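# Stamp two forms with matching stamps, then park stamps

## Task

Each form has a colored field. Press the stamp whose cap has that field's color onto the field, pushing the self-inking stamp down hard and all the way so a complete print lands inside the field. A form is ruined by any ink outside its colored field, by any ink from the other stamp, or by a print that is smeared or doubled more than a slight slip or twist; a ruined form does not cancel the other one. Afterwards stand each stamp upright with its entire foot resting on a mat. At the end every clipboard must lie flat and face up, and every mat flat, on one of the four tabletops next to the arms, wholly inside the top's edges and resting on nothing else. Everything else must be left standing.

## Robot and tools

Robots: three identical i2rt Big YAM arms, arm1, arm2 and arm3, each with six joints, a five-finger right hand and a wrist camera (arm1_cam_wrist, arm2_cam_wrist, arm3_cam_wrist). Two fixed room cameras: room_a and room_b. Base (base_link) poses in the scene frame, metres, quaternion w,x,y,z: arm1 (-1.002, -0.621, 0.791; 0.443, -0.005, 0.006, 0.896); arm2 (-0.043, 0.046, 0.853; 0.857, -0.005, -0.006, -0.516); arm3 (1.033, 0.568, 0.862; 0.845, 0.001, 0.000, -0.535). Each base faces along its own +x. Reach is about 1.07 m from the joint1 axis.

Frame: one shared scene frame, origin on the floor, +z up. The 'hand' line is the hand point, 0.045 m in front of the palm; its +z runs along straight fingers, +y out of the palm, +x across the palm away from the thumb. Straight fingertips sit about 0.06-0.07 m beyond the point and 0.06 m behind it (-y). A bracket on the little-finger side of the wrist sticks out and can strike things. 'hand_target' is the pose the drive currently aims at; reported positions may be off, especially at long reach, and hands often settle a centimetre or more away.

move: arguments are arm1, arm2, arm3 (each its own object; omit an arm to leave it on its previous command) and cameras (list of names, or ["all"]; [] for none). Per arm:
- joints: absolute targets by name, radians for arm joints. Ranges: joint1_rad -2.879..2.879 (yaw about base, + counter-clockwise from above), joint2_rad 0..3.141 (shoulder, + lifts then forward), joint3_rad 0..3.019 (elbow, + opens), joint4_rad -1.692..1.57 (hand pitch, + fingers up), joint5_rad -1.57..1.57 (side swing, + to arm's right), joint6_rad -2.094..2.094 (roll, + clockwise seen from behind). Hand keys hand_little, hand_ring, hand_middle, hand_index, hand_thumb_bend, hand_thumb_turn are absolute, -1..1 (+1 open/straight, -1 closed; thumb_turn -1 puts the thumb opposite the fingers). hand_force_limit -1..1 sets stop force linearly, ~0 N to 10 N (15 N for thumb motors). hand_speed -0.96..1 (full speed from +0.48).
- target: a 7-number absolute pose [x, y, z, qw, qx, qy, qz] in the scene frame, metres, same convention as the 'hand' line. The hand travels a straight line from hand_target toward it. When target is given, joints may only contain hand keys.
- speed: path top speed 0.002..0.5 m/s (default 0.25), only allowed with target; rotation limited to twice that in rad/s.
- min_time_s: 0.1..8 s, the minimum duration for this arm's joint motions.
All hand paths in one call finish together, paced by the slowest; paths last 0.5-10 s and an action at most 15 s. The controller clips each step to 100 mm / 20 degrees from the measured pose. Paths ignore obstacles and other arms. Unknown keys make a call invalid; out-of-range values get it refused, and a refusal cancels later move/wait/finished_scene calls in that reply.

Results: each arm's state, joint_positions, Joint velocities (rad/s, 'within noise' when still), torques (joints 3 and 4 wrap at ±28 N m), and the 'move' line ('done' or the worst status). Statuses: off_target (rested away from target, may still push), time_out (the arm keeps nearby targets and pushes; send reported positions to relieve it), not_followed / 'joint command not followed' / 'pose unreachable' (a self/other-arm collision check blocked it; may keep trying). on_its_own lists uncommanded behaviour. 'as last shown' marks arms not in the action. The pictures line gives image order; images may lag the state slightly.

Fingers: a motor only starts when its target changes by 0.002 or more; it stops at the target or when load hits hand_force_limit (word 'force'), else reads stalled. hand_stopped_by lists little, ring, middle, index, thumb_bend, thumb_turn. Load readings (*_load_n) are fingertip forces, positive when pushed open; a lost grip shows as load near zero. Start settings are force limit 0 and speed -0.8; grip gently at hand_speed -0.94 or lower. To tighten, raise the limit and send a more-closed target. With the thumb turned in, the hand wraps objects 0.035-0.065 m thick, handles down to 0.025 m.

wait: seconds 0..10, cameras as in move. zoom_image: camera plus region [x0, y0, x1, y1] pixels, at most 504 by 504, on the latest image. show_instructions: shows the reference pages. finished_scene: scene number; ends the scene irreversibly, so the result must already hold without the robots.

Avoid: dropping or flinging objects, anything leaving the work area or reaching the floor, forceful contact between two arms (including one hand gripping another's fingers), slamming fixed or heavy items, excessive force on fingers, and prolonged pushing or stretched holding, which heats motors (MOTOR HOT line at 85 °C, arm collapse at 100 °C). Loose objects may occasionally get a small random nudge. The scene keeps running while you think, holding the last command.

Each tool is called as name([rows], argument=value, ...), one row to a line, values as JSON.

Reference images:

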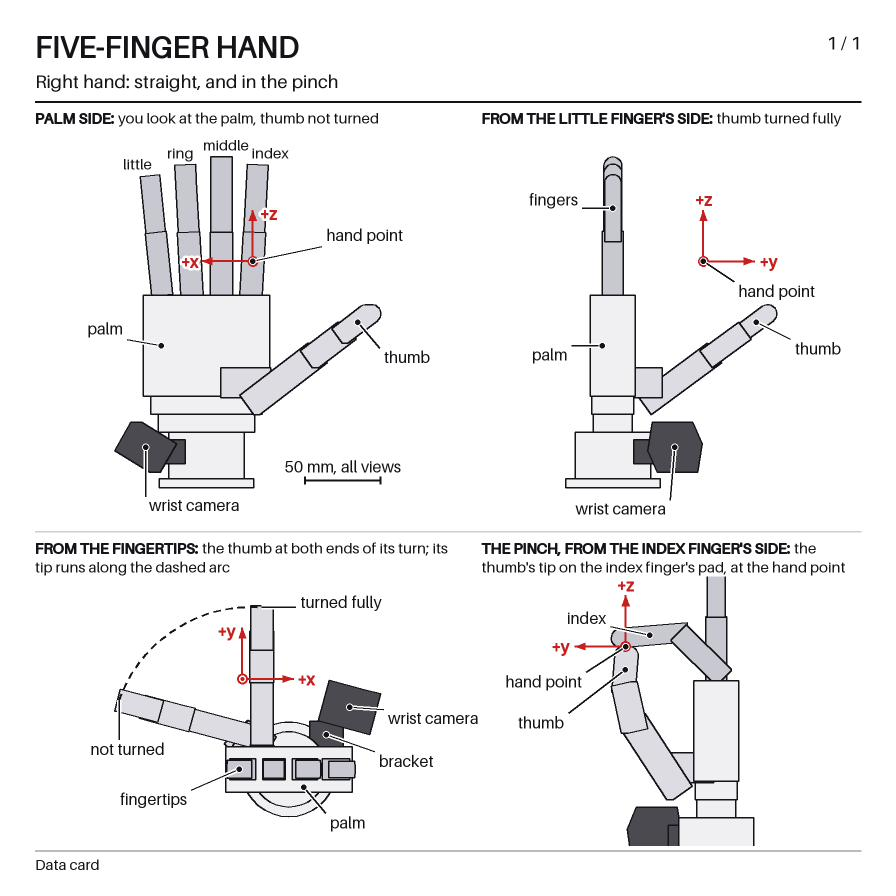

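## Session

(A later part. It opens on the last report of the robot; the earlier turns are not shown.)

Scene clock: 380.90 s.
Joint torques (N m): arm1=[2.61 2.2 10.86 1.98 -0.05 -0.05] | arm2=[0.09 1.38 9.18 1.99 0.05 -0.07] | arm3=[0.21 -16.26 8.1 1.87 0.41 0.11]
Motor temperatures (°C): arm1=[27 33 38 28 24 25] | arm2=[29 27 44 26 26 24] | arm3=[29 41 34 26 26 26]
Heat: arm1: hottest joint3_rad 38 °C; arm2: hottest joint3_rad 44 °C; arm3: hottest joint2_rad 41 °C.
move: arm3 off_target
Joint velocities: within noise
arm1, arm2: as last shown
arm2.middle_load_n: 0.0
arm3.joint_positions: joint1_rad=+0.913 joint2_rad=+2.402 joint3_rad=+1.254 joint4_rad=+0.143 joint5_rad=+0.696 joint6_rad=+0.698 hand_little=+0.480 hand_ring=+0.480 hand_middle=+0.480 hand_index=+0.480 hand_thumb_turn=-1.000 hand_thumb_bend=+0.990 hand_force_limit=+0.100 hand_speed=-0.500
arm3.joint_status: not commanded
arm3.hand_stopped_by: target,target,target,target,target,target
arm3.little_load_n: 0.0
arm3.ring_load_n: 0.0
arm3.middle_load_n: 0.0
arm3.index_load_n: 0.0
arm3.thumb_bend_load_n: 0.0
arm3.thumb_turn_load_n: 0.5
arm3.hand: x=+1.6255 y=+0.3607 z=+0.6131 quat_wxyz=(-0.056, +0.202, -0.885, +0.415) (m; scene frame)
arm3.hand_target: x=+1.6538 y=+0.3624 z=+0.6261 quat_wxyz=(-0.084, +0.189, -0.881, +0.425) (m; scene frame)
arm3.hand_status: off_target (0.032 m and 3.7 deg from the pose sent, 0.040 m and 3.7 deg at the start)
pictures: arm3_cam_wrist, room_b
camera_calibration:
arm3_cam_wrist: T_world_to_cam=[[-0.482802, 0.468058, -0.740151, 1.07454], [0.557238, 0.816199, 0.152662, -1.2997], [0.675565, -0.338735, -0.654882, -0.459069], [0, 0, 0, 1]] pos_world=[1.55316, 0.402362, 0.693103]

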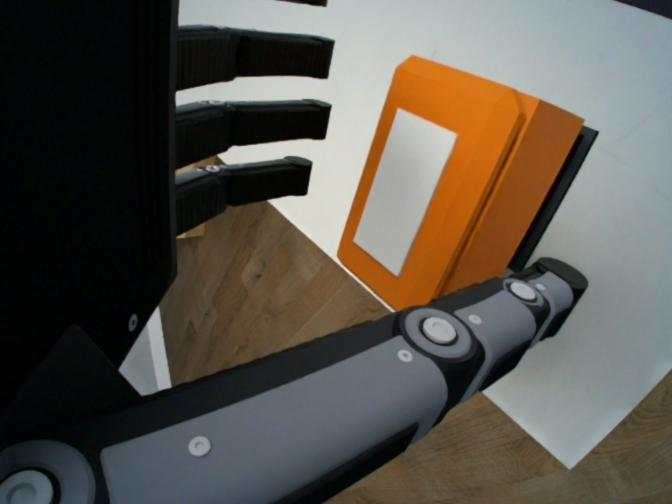

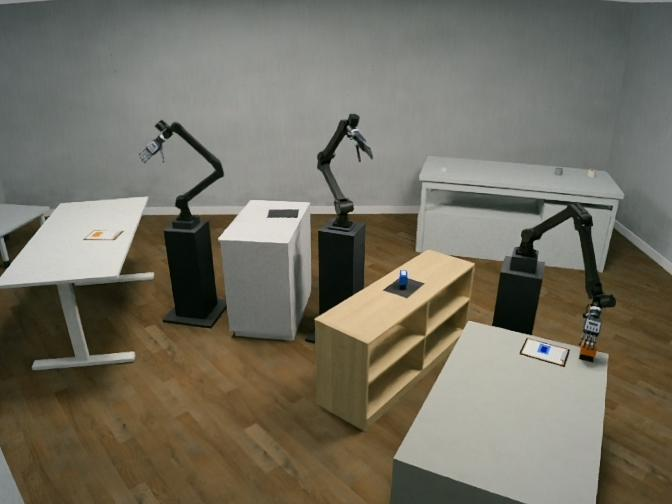

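move(arm3={"target": [1.673, 0.359, 0.625, 0.111, -0.1755, 0.876, -0.4361], "speed": 0.1})

move(arm3={"target": [1.675, 0.359, 0.600, 0.111, -0.1755, 0.876, -0.4361], "speed": 0.08}, cameras=["arm3_cam_wrist", "room_b"])

Scene clock: 384.23 s.
Joint torques (N m): arm1=[2.67 2.26 10.88 1.99 -0.05 -0.06] | arm2=[0.09 1.38 9.18 1.99 0.05 -0.07] | arm3=[0.26 -16.03 8.32 2.02 0.31 0.11]
Motor temperatures (°C): arm1=[27 33 38 28 24 25] | arm2=[29 27 44 26 26 24] | arm3=[29 41 34 26 26 26]
Heat: arm1: hottest joint3_rad 38 °C; arm2: hottest joint3_rad 44 °C; arm3: hottest joint2_rad 41 °C.
move: arm3 off_target
Joint velocities: within noise
arm1, arm2: as last shown
arm3.joint_positions: joint1_rad=+0.913 joint2_rad=+2.421 joint3_rad=+1.273 joint4_rad=+0.209 joint5_rad=+0.696 joint6_rad=+0.700 hand_little=+0.480 hand_ring=+0.480 hand_middle=+0.480 hand_index=+0.480 hand_thumb_turn=-1.000 hand_thumb_bend=+0.990 hand_force_limit=+0.100 hand_speed=-0.500
arm3.joint_status: not commanded
arm3.hand_stopped_by: target,target,target,target,target,target
arm3.little_load_n: 0.0
arm3.ring_load_n: 0.0
arm3.middle_load_n: 0.0
arm3.index_load_n: 0.0
arm3.thumb_bend_load_n: 0.0
arm3.thumb_turn_load_n: 0.0
arm3.hand: x=+1.6443 y=+0.3566 z=+0.6153 quat_wxyz=(-0.083, +0.187, -0.881, +0.427) (m; scene frame)
arm3.hand_target: x=+1.6717 y=+0.3595 z=+0.6261 quat_wxyz=(-0.111, +0.176, -0.876, +0.436) (m; scene frame)
arm3.hand_status: off_target (0.030 m and 3.6 deg from the pose sent, 0.049 m and 7.5 deg at the start)
pictures: none

Scene clock: 385.50 s.
Joint torques (N m): arm1=[2.67 2.26 10.88 1.98 -0.04 -0.06] | arm2=[0.09 1.38 9.18 2 0.05 -0.07] | arm3=[0.32 -16.5 7.87 2.06 0.31 0.1]
Motor temperatures (°C): arm1=[27 33 38 28 24 25] | arm2=[29 27 44 26 26 24] | arm3=[29 41 34 26 26 26]
Heat: arm1: hottest joint3_rad 38 °C; arm2: hottest joint3_rad 44 °C; arm3: hottest joint2_rad 41 °C.
move: arm3 off_target
Joint velocities: within noise
arm1, arm2: as last shown
arm3.joint_positions: joint1_rad=+0.913 joint2_rad=+2.485 joint3_rad=+1.309 joint4_rad=+0.234 joint5_rad=+0.696 joint6_rad=+0.701 hand_little=+0.480 hand_ring=+0.480 hand_middle=+0.480 hand_index=+0.480 hand_thumb_turn=-1.000 hand_thumb_bend=+0.990 hand_force_limit=+0.100 hand_speed=-0.500
arm3.joint_status: not commanded
arm3.hand_stopped_by: target,target,target,target,target,target
arm3.little_load_n: 0.0
arm3.ring_load_n: 0.0
arm3.middle_load_n: 0.0
arm3.index_load_n: 0.0
arm3.thumb_bend_load_n: 0.0
arm3.thumb_turn_load_n: 0.0
arm3.hand: x=+1.6459 y=+0.3563 z=+0.5890 quat_wxyz=(-0.082, +0.187, -0.881, +0.427) (m; scene frame)
arm3.hand_target: x=+1.6738 y=+0.3594 z=+0.6012 quat_wxyz=(-0.111, +0.175, -0.876, +0.436) (m; scene frame)
arm3.hand_status: off_target (0.031 m and 3.8 deg from the pose sent, 0.034 m and 3.6 deg at the start)
pictures: arm3_cam_wrist, room_b
camera_calibration:
arm3_cam_wrist: T_world_to_cam=[[-0.433282, 0.459714, -0.775197, 1.0107], [0.548579, 0.816961, 0.177863, -1.30473], [0.715072, -0.348192, -0.606164, -0.580496], [0, 0, 0, 1]] pos_world=[1.56876, 0.39916, 0.663676]

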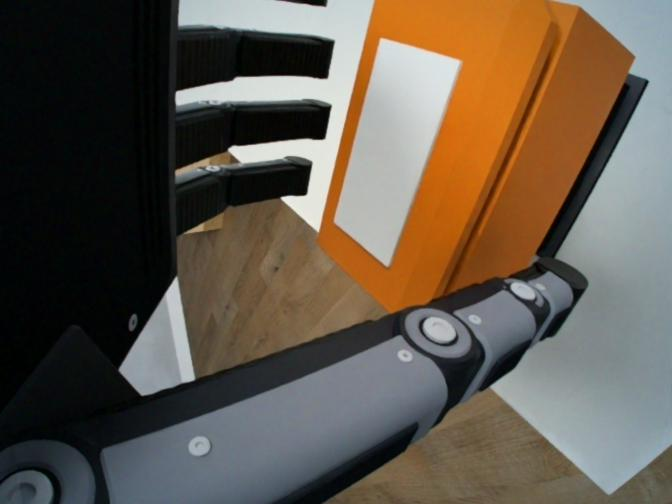

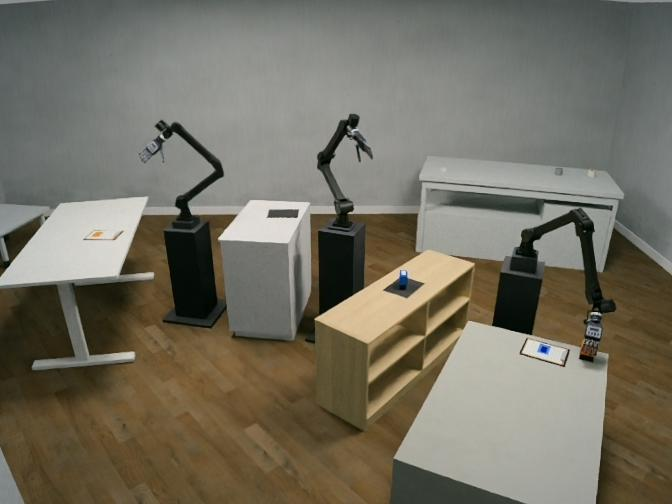

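move(arm3={"target": [1.6745, 0.3595, 0.579, 0.111, -0.1755, 0.876, -0.4361], "speed": 0.08}, cameras=["arm3_cam_wrist", "room_b"])

Scene clock: 387.20 s.
Joint torques (N m): arm1=[2.55 2.26 10.85 1.96 -0.04 -0.06] | arm2=[0.09 1.38 9.18 1.99 0.05 -0.08] | arm3=[0.26 -16.67 7.69 1.88 0.33 0.1]
Motor temperatures (°C): arm1=[27 33 38 28 24 25] | arm2=[29 27 44 26 26 24] | arm3=[29 41 34 26 26 26]
Heat: arm1: hottest joint3_rad 38 °C; arm2: hottest joint3_rad 44 °C; arm3: hottest joint2_rad 41 °C.
move: arm3 off_target
Joint velocities: within noise
arm1, arm2: as last shown
arm1.thumb_turn_load_n: -0.5
arm2.little_load_n: -0.5
arm3.joint_positions: joint1_rad=+0.914 joint2_rad=+2.535 joint3_rad=+1.335 joint4_rad=+0.261 joint5_rad=+0.696 joint6_rad=+0.701 hand_little=+0.480 hand_ring=+0.480 hand_middle=+0.480 hand_index=+0.480 hand_thumb_turn=-1.000 hand_thumb_bend=+0.990 hand_force_limit=+0.100 hand_speed=-0.500
arm3.joint_status: not commanded
arm3.hand_stopped_by: target,target,target,target,target,target
arm3.little_load_n: 0.0
arm3.ring_load_n: 0.0
arm3.middle_load_n: 0.0
arm3.index_load_n: 0.0
arm3.thumb_bend_load_n: 0.0
arm3.thumb_turn_load_n: 0.0
arm3.hand: x=+1.6462 y=+0.3568 z=+0.5686 quat_wxyz=(-0.083, +0.187, -0.881, +0.427) (m; scene frame)
arm3.hand_target: x=+1.6735 y=+0.3600 z=+0.5803 quat_wxyz=(-0.111, +0.176, -0.876, +0.436) (m; scene frame)
arm3.hand_status: off_target (0.030 m and 3.6 deg from the pose sent, 0.030 m and 3.8 deg at the start)
pictures: arm3_cam_wrist, room_b
camera_calibration:
arm3_cam_wrist: T_world_to_cam=[[-0.431842, 0.459312, -0.776238, 0.993112], [0.547787, 0.817278, 0.178848, -1.30105], [0.716549, -0.347979, -0.60454, -0.596324], [0, 0, 0, 1]] pos_world=[1.56886, 0.39966, 0.643078]

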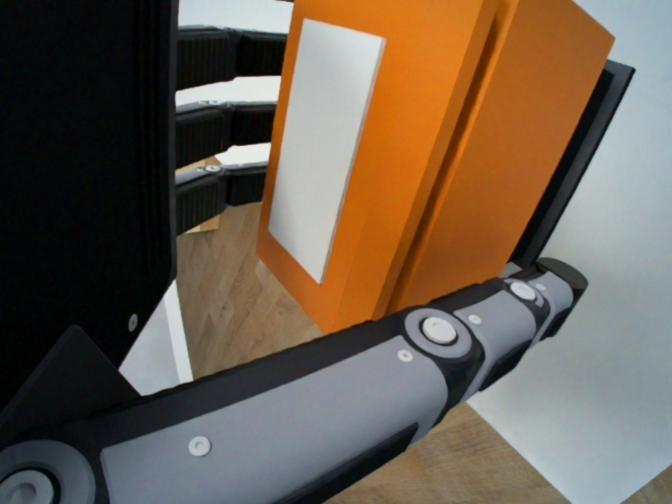

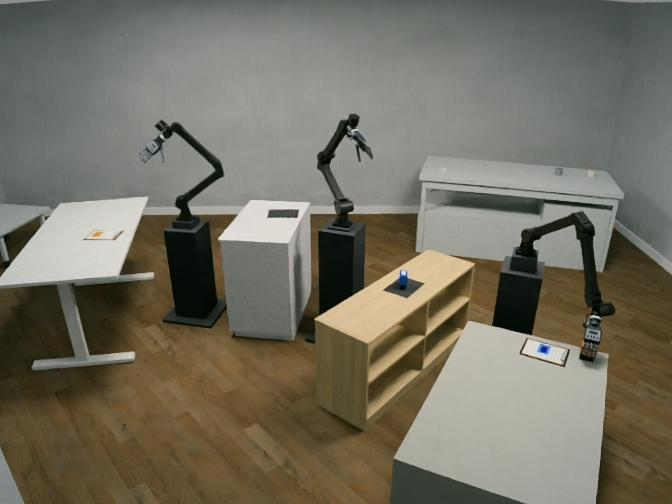

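move(arm3={"joints": {"hand_little": 0.01, "hand_ring": 0.01, "hand_middle": 0.01, "hand_index": 0.01, "hand_thumb_bend": -0.21, "hand_speed": -0.86, "hand_force_limit": -0.4}})

move(arm3={"joints": {"hand_little": -0.31, "hand_ring": -0.31, "hand_middle": -0.31, "hand_index": -0.31, "hand_thumb_bend": -0.41, "hand_speed": -0.9, "hand_force_limit": 0.1}}, cameras=["arm3_cam_wrist", "room_b"])

Scene clock: 392.93 s.
Joint torques (N m): arm1=[2.61 2.14 10.89 2 -0.05 -0.06] | arm2=[0.09 1.38 9.18 2 0.05 -0.07] | arm3=[0.15 -16.73 7.6 1.96 0.32 0.09]
Motor temperatures (°C): arm1=[27 33 38 28 24 25] | arm2=[29 27 44 26 26 24] | arm3=[29 41 33 26 26 26]
Heat: arm1: hottest joint3_rad 38 °C; arm2: hottest joint3_rad 44 °C; arm3: hottest joint2_rad 41 °C.
move: arm3 off_target
Joint velocities: within noise
arm1, arm2: as last shown
arm1.index_load_n: -0.5
arm1.thumb_turn_load_n: 0.0
arm2.little_load_n: 0.0
arm3.joint_positions: joint1_rad=+0.914 joint2_rad=+2.535 joint3_rad=+1.335 joint4_rad=+0.261 joint5_rad=+0.696 joint6_rad=+0.702 hand_little=+0.010 hand_ring=+0.010 hand_middle=+0.027 hand_index=+0.010 hand_thumb_turn=-1.000 hand_thumb_bend=+0.746 hand_force_limit=-0.400 hand_speed=-0.860
arm3.joint_status: hand_thumb_bend off_target (ended at +0.746, target -0.210); the others done
arm3.hand_stopped_by: target,target,force,target,force,target
arm3.little_load_n: 0.0
arm3.ring_load_n: 0.0
arm3.middle_load_n: 4.0
arm3.index_load_n: 1.5
arm3.thumb_bend_load_n: 5.0
arm3.thumb_turn_load_n: -0.5
arm3.hand: x=+1.6467 y=+0.3567 z=+0.5689 quat_wxyz=(-0.084, +0.187, -0.881, +0.427) (m; scene frame)
arm3.hand_target: x=+1.6735 y=+0.3600 z=+0.5803 quat_wxyz=(-0.111, +0.175, -0.876, +0.436) (m; scene frame)
arm3.hand_status: not commanded
pictures: none

Scene clock: 394.27 s.
Joint torques (N m): arm1=[2.61 2.26 10.85 1.99 -0.04 -0.06] | arm2=[0.03 1.32 9.17 1.99 0.05 -0.07] | arm3=[0.26 -16.67 7.6 1.96 0.31 0.09]
Motor temperatures (°C): arm1=[27 33 38 28 24 25] | arm2=[29 27 44 26 26 24] | arm3=[29 41 33 26 26 26]
Heat: arm1: hottest joint3_rad 38 °C; arm2: hottest joint3_rad 44 °C; arm3: hottest joint2_rad 41 °C.
move: arm3 off_target
Joint velocities: within noise
arm1, arm2: as last shown
arm1.index_load_n: 0.0
arm3.joint_positions: joint1_rad=+0.915 joint2_rad=+2.535 joint3_rad=+1.335 joint4_rad=+0.261 joint5_rad=+0.696 joint6_rad=+0.702 hand_little=-0.108 hand_ring=-0.025 hand_middle=+0.020 hand_index=-0.006 hand_thumb_turn=-1.000 hand_thumb_bend=+0.748 hand_force_limit=+0.100 hand_speed=-0.900
arm3.joint_status: hand_little off_target (ended at -0.108, target -0.310); hand_ring off_target (ended at -0.025, target -0.310); hand_middle off_target (ended at +0.020, target -0.310); hand_index off_target (ended at -0.006, target -0.310); hand_thumb_bend off_target (ended at +0.748, target -0.410); the others done
arm3.hand_stopped_by: force,force,force,force,force,target
arm3.little_load_n: 6.5
arm3.ring_load_n: 0.5
arm3.middle_load_n: 0.5
arm3.index_load_n: 5.0
arm3.thumb_bend_load_n: 12.5
arm3.thumb_turn_load_n: 6.5
arm3.hand: x=+1.6468 y=+0.3571 z=+0.5689 quat_wxyz=(-0.084, +0.187, -0.880, +0.427) (m; scene frame)
arm3.hand_target: x=+1.6735 y=+0.3601 z=+0.5803 quat_wxyz=(-0.111, +0.175, -0.876, +0.436) (m; scene frame)
arm3.hand_status: not commanded
pictures: arm3_cam_wrist, room_b
camera_calibration:
arm3_cam_wrist: T_world_to_cam=[[-0.430622, 0.45902, -0.777088, 0.992018], [0.547405, 0.817394, 0.179486, -1.30144], [0.717574, -0.348091, -0.603258, -0.598906], [0, 0, 0, 1]] pos_world=[1.56936, 0.39996, 0.64318]

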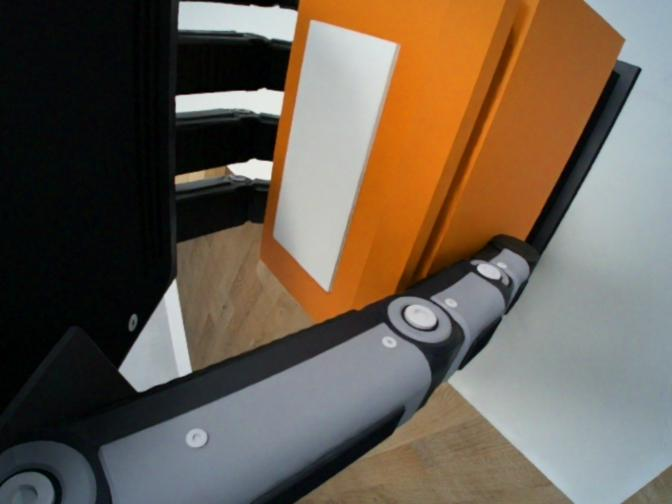

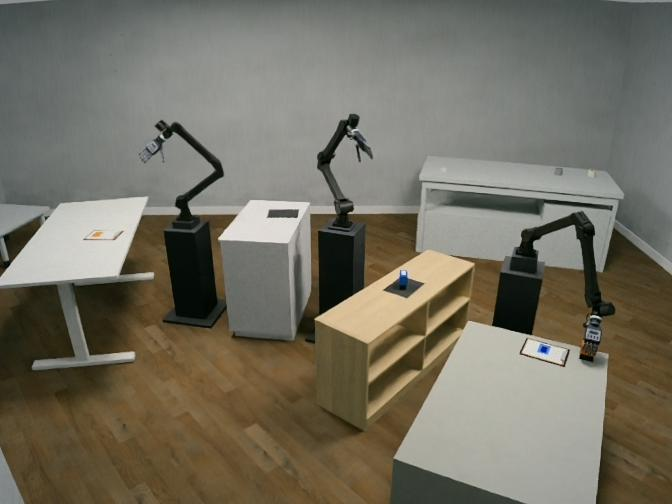

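move(arm3={"target": [1.647, 0.357, 0.78, 0.084, -0.187, 0.880, -0.427], "speed": 0.15}, cameras=["arm3_cam_wrist", "room_a", "room_b"])

Scene clock: 397.30 s.
Joint torques (N m): arm1=[2.61 2.2 10.85 1.99 -0.05 -0.06] | arm2=[0.09 1.32 9.18 2 0.05 -0.08] | arm3=[-0.62 -17.2 6.91 0.7 0.38 -0.02]
Motor temperatures (°C): arm1=[27 33 38 28 24 25] | arm2=[29 27 44 26 26 24] | arm3=[29 42 33 26 26 26]
Heat: arm1: hottest joint3_rad 38 °C; arm2: hottest joint3_rad 44 °C; arm3: hottest joint2_rad 42 °C.
move: arm3 off_target
Joint velocities: within noise
arm1.joint_positions: joint1_rad=+1.940 joint2_rad=+0.621 joint3_rad=+1.438 joint4_rad=-1.498 joint5_rad=-0.041 joint6_rad=-1.009 hand_little=+1.000 hand_ring=+1.000 hand_middle=+1.000 hand_index=+1.000 hand_thumb_turn=+1.000 hand_thumb_bend=+1.000 hand_force_limit=+0.000 hand_speed=-0.800
arm1.joint_status: not commanded
arm1.hand_stopped_by: target,target,target,target,target,target
arm1.little_load_n: 0.0
arm1.ring_load_n: 0.0
arm1.middle_load_n: 0.0
arm1.index_load_n: 0.0
arm1.thumb_bend_load_n: 0.0
arm1.thumb_turn_load_n: 0.0
arm1.hand: x=-1.1244 y=-0.7604 z=+1.2628 quat_wxyz=(-0.290, -0.211, +0.875, -0.326) (m; scene frame)
arm1.hand_target: x=-1.1230 y=-0.7611 z=+1.2744 quat_wxyz=(-0.297, -0.214, +0.867, -0.337) (m; scene frame)
arm1.hand_status: not commanded
arm2.joint_positions: joint1_rad=+0.868 joint2_rad=+0.628 joint3_rad=+1.414 joint4_rad=-1.158 joint5_rad=+0.039 joint6_rad=-1.162 hand_little=+1.000 hand_ring=+1.000 hand_middle=+1.000 hand_index=+1.000 hand_thumb_turn=+1.000 hand_thumb_bend=+1.000 hand_force_limit=+0.000 hand_speed=-0.800
arm2.joint_status: not commanded
arm2.hand_stopped_by: target,target,target,target,target,target
arm2.little_load_n: 0.0
arm2.ring_load_n: 0.0
arm2.middle_load_n: 0.0
arm2.index_load_n: 0.0
arm2.thumb_bend_load_n: 0.0
arm2.thumb_turn_load_n: 0.0
arm2.hand: x=+0.1924 y=-0.0506 z=+1.3887 quat_wxyz=(-0.033, +0.781, -0.260, +0.567) (m; scene frame)
arm2.hand_target: x=+0.1905 y=-0.0500 z=+1.3994 quat_wxyz=(-0.034, +0.774, -0.258, +0.577) (m; scene frame)
arm2.hand_status: not commanded
arm3.joint_positions: joint1_rad=+0.915 joint2_rad=+2.081 joint3_rad=+1.206 joint4_rad=-0.078 joint5_rad=+0.694 joint6_rad=+0.702 hand_little=-0.108 hand_ring=-0.025 hand_middle=+0.020 hand_index=-0.006 hand_thumb_turn=-1.000 hand_thumb_bend=+0.748 hand_force_limit=+0.100 hand_speed=-0.900
arm3.joint_status: not commanded
arm3.hand_stopped_by: force,force,force,force,force,target
arm3.little_load_n: 6.0
arm3.ring_load_n: 0.5
arm3.middle_load_n: 1.0
arm3.index_load_n: 5.5
arm3.thumb_bend_load_n: 12.5
arm3.thumb_turn_load_n: 7.5
arm3.hand: x=+1.6446 y=+0.3576 z=+0.7669 quat_wxyz=(-0.079, +0.190, -0.882, +0.424) (m; scene frame)
arm3.hand_target: x=+1.6471 y=+0.3570 z=+0.7798 quat_wxyz=(-0.084, +0.187, -0.881, +0.427) (m; scene frame)
arm3.hand_status: off_target (0.013 m and 0.8 deg from the pose sent, 0.211 m and 0.0 deg at the start)
pictures: arm3_cam_wrist, room_a, room_b
camera_calibration:
arm3_cam_wrist: T_world_to_cam=[[-0.441589, 0.462159, -0.769031, 1.15555], [0.548723, 0.817256, 0.176056, -1.33564], [0.709861, -0.344241, -0.614488, -0.457676], [0, 0, 0, 1]] pos_world=[1.56806, 0.399961, 0.842564]

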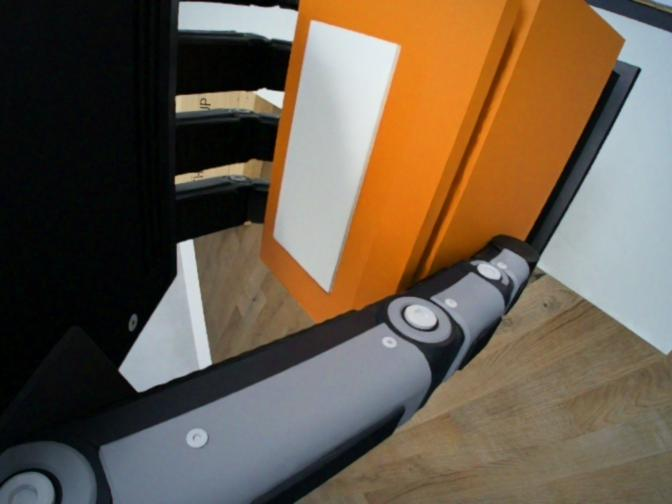

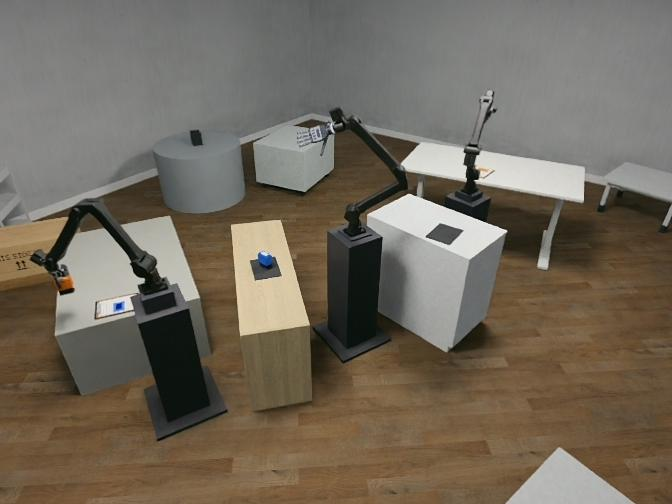

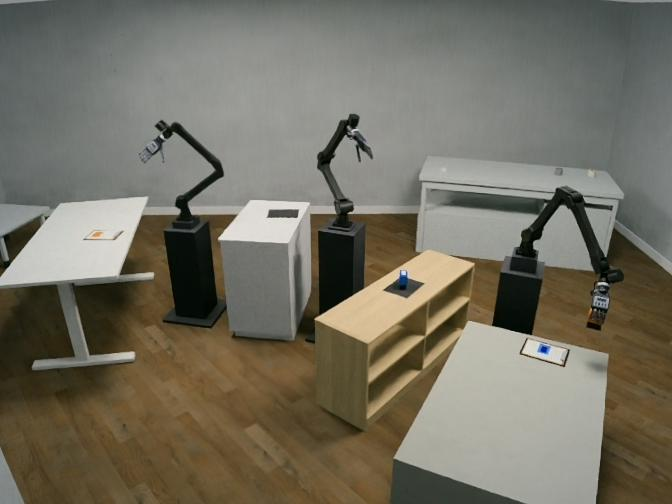

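move(arm3={"target": [1.60, 0.36, 0.90, 0.084, -0.187, 0.880, -0.427], "speed": 0.2})

move(arm3={"joints": {"joint1_rad": -0.85}, "min_time_s": 5})

move(arm3={"target": [0.506, 0.221, 0.84, -0.2171, 0.4369, 0.7864, -0.3772], "speed": 0.2}, cameras=["arm3_cam_wrist", "room_a", "room_b"])

Scene clock: 405.20 s.
Joint torques (N m): arm1=[2.73 2.2 10.85 1.98 -0.04 -0.06] | arm2=[0.09 1.38 9.18 2 0.05 -0.08] | arm3=[-1.85 -14.68 8.53 0.79 0.33 -0.14]
Motor temperatures (°C): arm1=[27 33 38 28 24 25] | arm2=[29 27 44 26 26 24] | arm3=[29 42 32 26 26 26]
Heat: arm1: hottest joint3_rad 38 °C; arm2: hottest joint3_rad 44 °C; arm3: hottest joint2_rad 42 °C.
move: arm3 off_target
Joint velocities: within noise
arm1, arm2: as last shown
arm3.joint_positions: joint1_rad=+0.915 joint2_rad=+1.766 joint3_rad=+1.114 joint4_rad=-0.289 joint5_rad=+0.687 joint6_rad=+0.702 hand_little=-0.108 hand_ring=-0.025 hand_middle=+0.020 hand_index=-0.006 hand_thumb_turn=-1.000 hand_thumb_bend=+0.748 hand_force_limit=+0.100 hand_speed=-0.900
arm3.joint_status: not commanded
arm3.hand_stopped_by: force,force,force,force,force,target
arm3.little_load_n: 6.0
arm3.ring_load_n: 0.5
arm3.middle_load_n: 0.5
arm3.index_load_n: 5.5
arm3.thumb_bend_load_n: 12.5
arm3.thumb_turn_load_n: 7.0
arm3.hand: x=+1.6030 y=+0.3676 z=+0.8900 quat_wxyz=(-0.085, +0.189, -0.882, +0.424) (m; scene frame)
arm3.hand_target: x=+1.6000 y=+0.3601 z=+0.8998 quat_wxyz=(-0.084, +0.187, -0.881, +0.427) (m; scene frame)
arm3.hand_status: off_target (0.013 m and 0.5 deg from the pose sent, 0.140 m and 0.8 deg at the start)
pictures: none

Scene clock: 410.67 s.
Joint torques (N m): arm1=[2.73 2.14 10.86 1.96 -0.05 -0.06] | arm2=[0.15 1.32 9.2 1.99 0.05 -0.07] | arm3=[-0.56 -14.56 8.47 0.76 0.39 -0.14]
Motor temperatures (°C): arm1=[27 33 39 28 24 25] | arm2=[29 27 44 26 26 24] | arm3=[29 42 33 26 26 26]
Heat: arm1: hottest joint3_rad 39 °C; arm2: hottest joint3_rad 44 °C; arm3: hottest joint2_rad 42 °C.
move: arm3 done
Joint velocities: within noise
arm1, arm2: as last shown
arm1.thumb_turn_load_n: -0.5
arm3.joint_positions: joint1_rad=-0.849 joint2_rad=+1.766 joint3_rad=+1.114 joint4_rad=-0.289 joint5_rad=+0.686 joint6_rad=+0.702 hand_little=-0.108 hand_ring=-0.025 hand_middle=+0.020 hand_index=-0.006 hand_thumb_turn=-1.000 hand_thumb_bend=+0.748 hand_force_limit=+0.100 hand_speed=-0.900
arm3.joint_status: all done
arm3.hand_stopped_by: force,force,force,force,force,target
arm3.little_load_n: 5.5
arm3.ring_load_n: 0.5
arm3.middle_load_n: 0.5
arm3.index_load_n: 5.5
arm3.thumb_bend_load_n: 12.5
arm3.thumb_turn_load_n: 7.5
arm3.hand: x=+0.7271 y=+0.0472 z=+0.8890 quat_wxyz=(+0.274, -0.559, -0.707, +0.334) (m; scene frame)
arm3.hand_target: x=+0.7262 y=+0.0482 z=+0.8989 quat_wxyz=(+0.276, -0.556, -0.708, +0.338) (m; scene frame)
arm3.hand_status: not commanded
pictures: none

Scene clock: 413.03 s.
Joint torques (N m): arm1=[2.67 2.14 10.86 2 -0.04 -0.06] | arm2=[0.09 1.38 9.18 1.99 0.05 -0.07] | arm3=[-0.85 -13.74 12.49 2.7 -0.16 -0.11]
Motor temperatures (°C): arm1=[27 33 39 28 24 25] | arm2=[29 27 44 26 26 24] | arm3=[29 42 33 26 26 26]
Heat: arm1: hottest joint3_rad 39 °C; arm2: hottest joint3_rad 44 °C; arm3: hottest joint2_rad 42 °C.
move: arm3 off_target
Joint velocities: within noise
arm1, arm2: as last shown
arm1.thumb_bend_load_n: 0.5
arm1.thumb_turn_load_n: 0.0
arm2.thumb_turn_load_n: 0.5
arm3.joint_positions: joint1_rad=-1.478 joint2_rad=+1.866 joint3_rad=+0.976 joint4_rad=+0.125 joint5_rad=-0.004 joint6_rad=-0.003 hand_little=-0.108 hand_ring=-0.025 hand_middle=+0.020 hand_index=-0.006 hand_thumb_turn=-1.000 hand_thumb_bend=+0.748 hand_force_limit=+0.100 hand_speed=-0.900
arm3.joint_status: not commanded
arm3.hand_stopped_by: force,force,force,force,force,target
arm3.little_load_n: 5.5
arm3.ring_load_n: 0.5
arm3.middle_load_n: 0.5
arm3.index_load_n: 5.5
arm3.thumb_bend_load_n: 12.5
arm3.thumb_turn_load_n: 7.5
arm3.hand: x=+0.5418 y=+0.2413 z=+0.8088 quat_wxyz=(+0.194, -0.453, -0.801, +0.341) (m; scene frame)
arm3.hand_target: x=+0.5088 y=+0.2227 z=+0.8421 quat_wxyz=(+0.217, -0.437, -0.787, +0.377) (m; scene frame)
arm3.hand_status: off_target (0.052 m and 5.5 deg from the pose sent, 0.285 m and 18.6 deg at the start)
pictures: arm3_cam_wrist, room_a, room_b
camera_calibration:
arm3_cam_wrist: T_world_to_cam=[[0.466668, 0.515022, -0.719009, 0.209103], [0.861582, -0.448332, 0.238066, -0.557132], [-0.199746, -0.730583, -0.652955, 0.927978], [0, 0, 0, 1]] pos_world=[0.567793, 0.320492, 0.888909]

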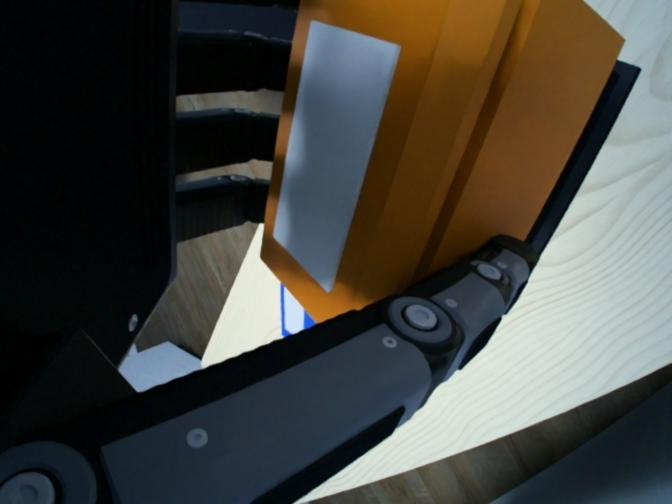

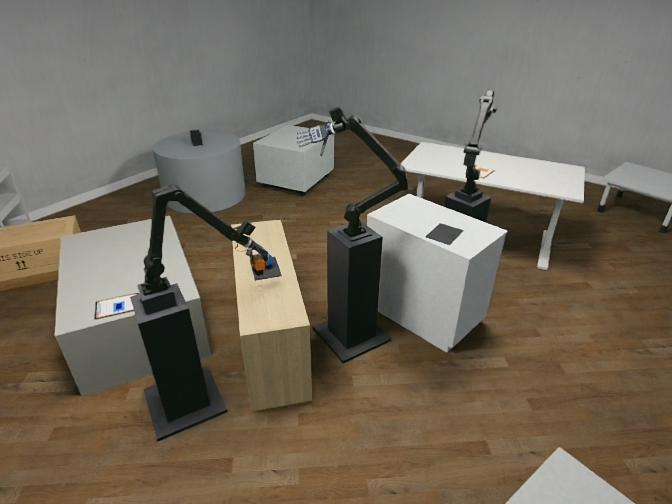

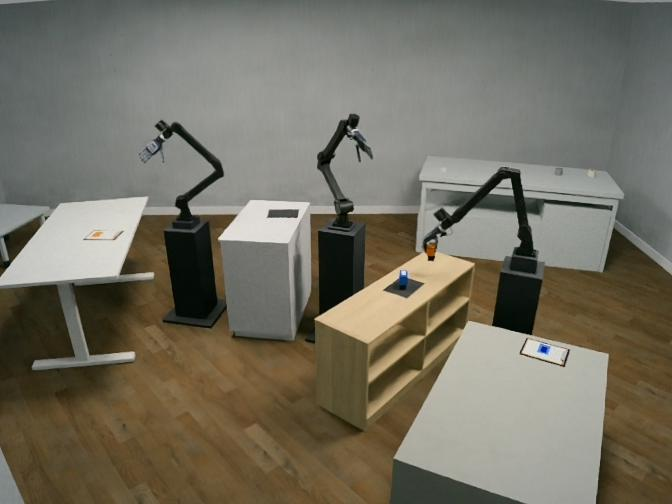

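move(arm3={"target": [0.472, 0.199, 0.765, -0.2399, 0.4201, 0.7705, -0.4127], "speed": 0.12}, cameras=["arm3_cam_wrist", "room_a", "room_b"])

zoom_image(camera="room_b", region=[380, 230, 480, 305])

Scene clock: 416.90 s.
Joint torques (N m): arm1=[2.73 2.26 10.86 2 -0.05 -0.06] | arm2=[0.03 1.38 9.2 1.99 0.05 -0.07] | arm3=[-0.5 -14.92 10.77 2.92 -0.17 -0.16]
Motor temperatures (°C): arm1=[27 33 39 28 24 25] | arm2=[29 27 44 26 26 24] | arm3=[29 42 33 26 26 26]
Heat: arm1: hottest joint3_rad 39 °C; arm2: hottest joint3_rad 44 °C; arm3: hottest joint2_rad 42 °C.
move: arm3 off_target
Joint velocities: within noise
arm1, arm2: as last shown
arm1.thumb_bend_load_n: 0.0
arm2.thumb_turn_load_n: 0.0
arm3.joint_positions: joint1_rad=-1.478 joint2_rad=+2.097 joint3_rad=+1.041 joint4_rad=+0.398 joint5_rad=-0.004 joint6_rad=-0.015 hand_little=-0.108 hand_ring=-0.025 hand_middle=+0.020 hand_index=-0.006 hand_thumb_turn=-1.000 hand_thumb_bend=+0.748 hand_force_limit=+0.100 hand_speed=-0.900
arm3.joint_status: not commanded
arm3.hand_stopped_by: force,force,force,force,force,target
arm3.little_load_n: 6.0
arm3.ring_load_n: 0.5
arm3.middle_load_n: 1.0
arm3.index_load_n: 5.5
arm3.thumb_bend_load_n: 12.0
arm3.thumb_turn_load_n: 7.5
arm3.hand: x=+0.5032 y=+0.2193 z=+0.7407 quat_wxyz=(+0.220, -0.438, -0.784, +0.381) (m; scene frame)
arm3.hand_target: x=+0.4743 y=+0.2003 z=+0.7669 quat_wxyz=(+0.240, -0.421, -0.771, +0.413) (m; scene frame)
arm3.hand_status: off_target (0.044 m and 5.0 deg from the pose sent, 0.093 m and 11.1 deg at the start)
pictures: arm3_cam_wrist, room_a, room_b
camera_calibration:
arm3_cam_wrist: T_world_to_cam=[[0.390653, 0.483549, -0.783308, 0.282273], [0.884975, -0.431512, 0.174978, -0.486199], [-0.253396, -0.761563, -0.5965, 0.85165], [0, 0, 0, 1]] pos_world=[0.535807, 0.302292, 0.81419]

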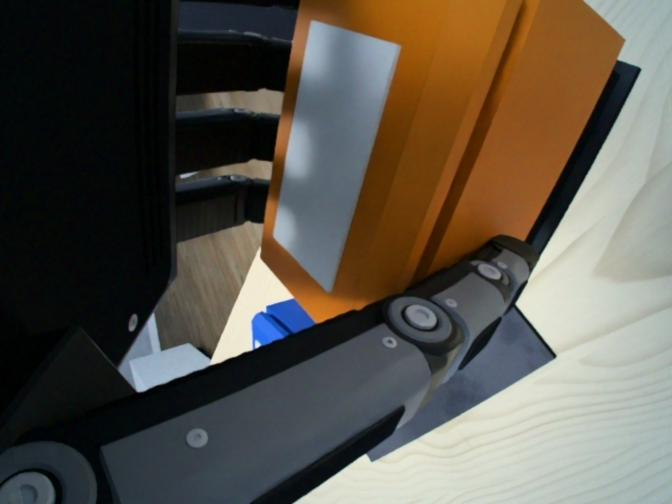

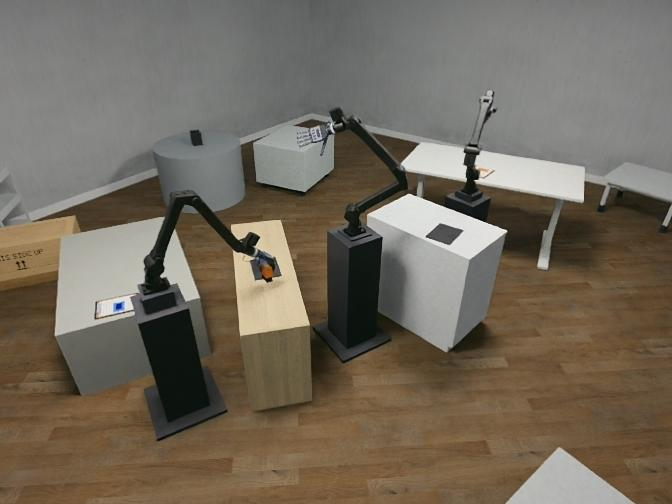

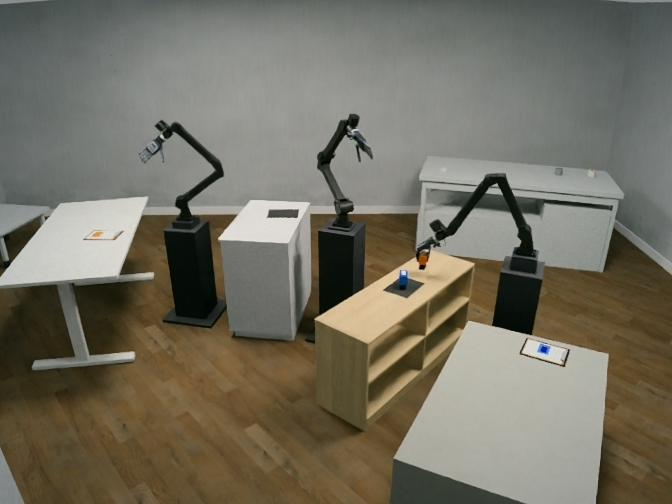

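Scaled by 5.040 from the camera's 672x504 image, which has a finer 960x720 frame.

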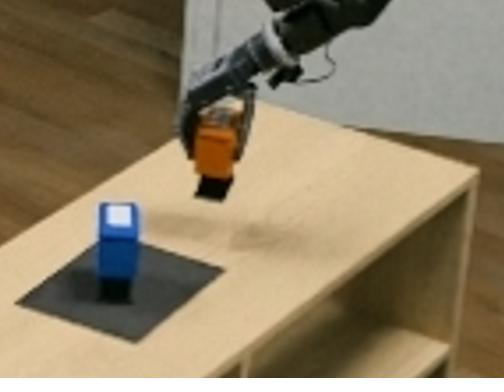

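move(arm3={"target": [0.474, 0.206, 0.722, -0.2399, 0.4201, 0.7705, -0.4127], "speed": 0.08})

move(arm3={"target": [0.474, 0.206, 0.711, -0.2399, 0.4201, 0.7705, -0.4127], "speed": 0.05}, cameras=["arm3_cam_wrist", "room_a", "room_b"])

zoom_image(camera="room_b", region=[380, 230, 480, 305])

zoom_image(camera="room_a", region=[230, 230, 310, 290])

Scene clock: 420.30 s.
Joint torques (N m): arm1=[2.67 2.14 10.92 1.98 -0.04 -0.06] | arm2=[0.09 1.32 9.18 2 0.05 -0.07] | arm3=[-1.38 -15.68 9.54 2.89 -0.17 -0.15]
Motor temperatures (°C): arm1=[27 32 39 28 24 25] | arm2=[29 27 44 26 26 24] | arm3=[29 42 34 27 26 26]
Heat: arm1: hottest joint3_rad 39 °C; arm2: hottest joint3_rad 44 °C; arm3: hottest joint2_rad 42 °C.
move: arm3 off_target
Joint velocities: within noise
arm1, arm2: as last shown
arm1.middle_load_n: -0.5
arm1.thumb_bend_load_n: 0.5
arm2.thumb_turn_load_n: -0.5
arm3.joint_positions: joint1_rad=-1.478 joint2_rad=+2.197 joint3_rad=+1.047 joint4_rad=+0.493 joint5_rad=-0.012 joint6_rad=-0.020 hand_little=-0.108 hand_ring=-0.025 hand_middle=+0.020 hand_index=-0.006 hand_thumb_turn=-1.000 hand_thumb_bend=+0.748 hand_force_limit=+0.100 hand_speed=-0.900
arm3.joint_status: not commanded
arm3.hand_stopped_by: force,force,force,force,force,target
arm3.little_load_n: 6.0
arm3.ring_load_n: 0.5
arm3.middle_load_n: 0.5
arm3.index_load_n: 5.5
arm3.thumb_bend_load_n: 12.5
arm3.thumb_turn_load_n: 7.5
arm3.hand: x=+0.5076 y=+0.2206 z=+0.6980 quat_wxyz=(+0.218, -0.434, -0.786, +0.383) (m; scene frame)
arm3.hand_target: x=+0.4759 y=+0.2072 z=+0.7237 quat_wxyz=(+0.240, -0.421, -0.771, +0.413) (m; scene frame)
arm3.hand_status: off_target (0.044 m and 4.9 deg from the pose sent, 0.037 m and 5.0 deg at the start)
pictures: none

Scene clock: 421.33 s.
Joint torques (N m): arm1=[2.61 2.26 10.85 2.02 -0.04 -0.05] | arm2=[0.09 1.38 9.18 1.98 0.05 -0.07] | arm3=[-1.26 -15.44 9.42 2.91 -0.17 -0.16]
Motor temperatures (°C): arm1=[27 32 39 28 24 25] | arm2=[29 27 44 26 26 24] | arm3=[29 42 34 27 26 26]
Heat: arm1: hottest joint3_rad 39 °C; arm2: hottest joint3_rad 44 °C; arm3: hottest joint2_rad 42 °C.
move: arm3 off_target
Joint velocities: within noise
arm1, arm2: as last shown
arm1.middle_load_n: 0.0
arm1.thumb_bend_load_n: 0.0
arm2.thumb_turn_load_n: 0.0
arm3.joint_positions: joint1_rad=-1.478 joint2_rad=+2.222 joint3_rad=+1.052 joint4_rad=+0.513 joint5_rad=-0.012 joint6_rad=-0.020 hand_little=-0.108 hand_ring=-0.025 hand_middle=+0.020 hand_index=-0.006 hand_thumb_turn=-1.000 hand_thumb_bend=+0.748 hand_force_limit=+0.100 hand_speed=-0.900
arm3.joint_status: not commanded
arm3.hand_stopped_by: force,force,force,force,force,target
arm3.little_load_n: 6.0
arm3.ring_load_n: 0.5
arm3.middle_load_n: 0.5
arm3.index_load_n: 5.5
arm3.thumb_bend_load_n: 12.5
arm3.thumb_turn_load_n: 7.5
arm3.hand: x=+0.5077 y=+0.2207 z=+0.6884 quat_wxyz=(+0.218, -0.434, -0.786, +0.383) (m; scene frame)
arm3.hand_target: x=+0.4759 y=+0.2072 z=+0.7128 quat_wxyz=(+0.240, -0.421, -0.771, +0.413) (m; scene frame)
arm3.hand_status: off_target (0.043 m and 4.8 deg from the pose sent, 0.039 m and 4.9 deg at the start)
pictures: arm3_cam_wrist, room_a, room_b
camera_calibration:
arm3_cam_wrist: T_world_to_cam=[[0.385482, 0.486371, -0.784122, 0.241424], [0.8891, -0.423076, 0.174667, -0.484181], [-0.24679, -0.764493, -0.595521, 0.819309], [0, 0, 0, 1]] pos_world=[0.539618, 0.304089, 0.761791]

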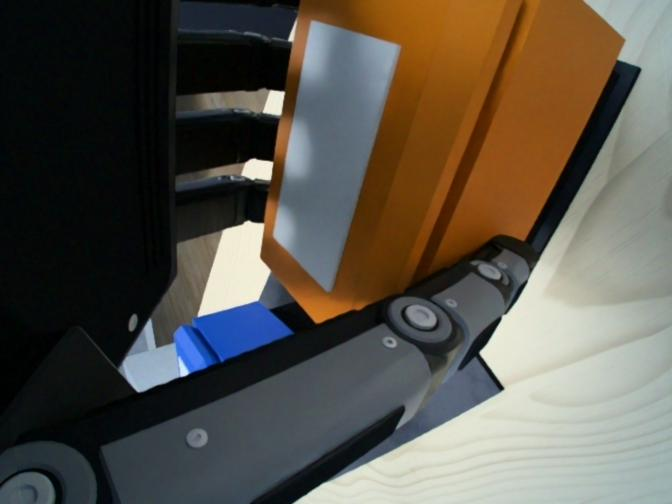

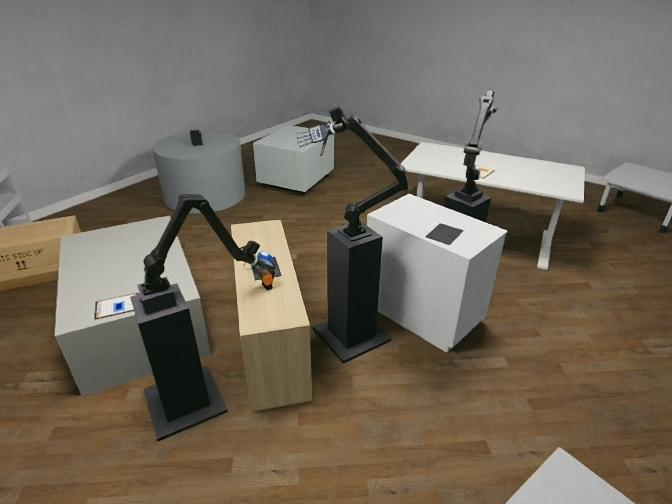

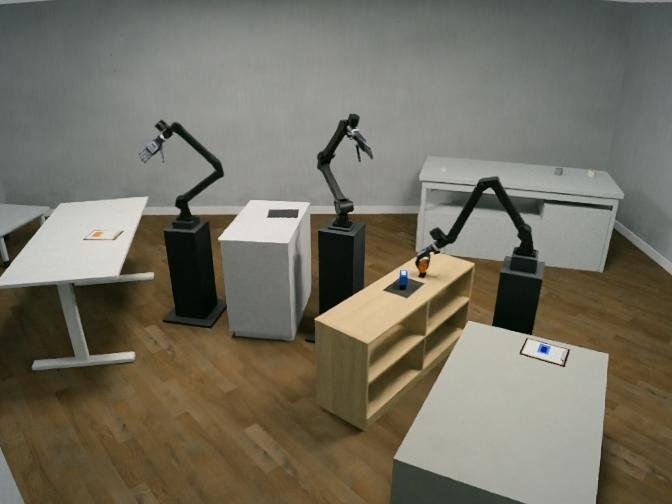

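Scaled by 5.040 from the camera's 672x504 image, which has a finer 960x720 frame.

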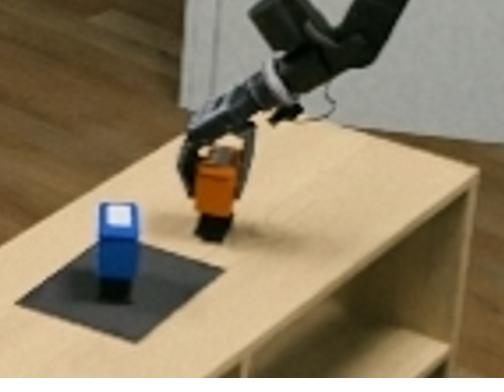

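Scaled by 6.300 from the camera's 672x504 image, which has a finer 960x720 frame.

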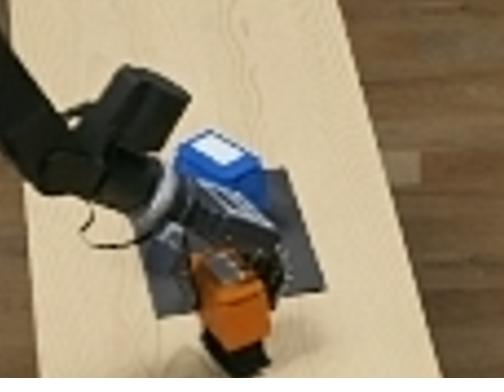

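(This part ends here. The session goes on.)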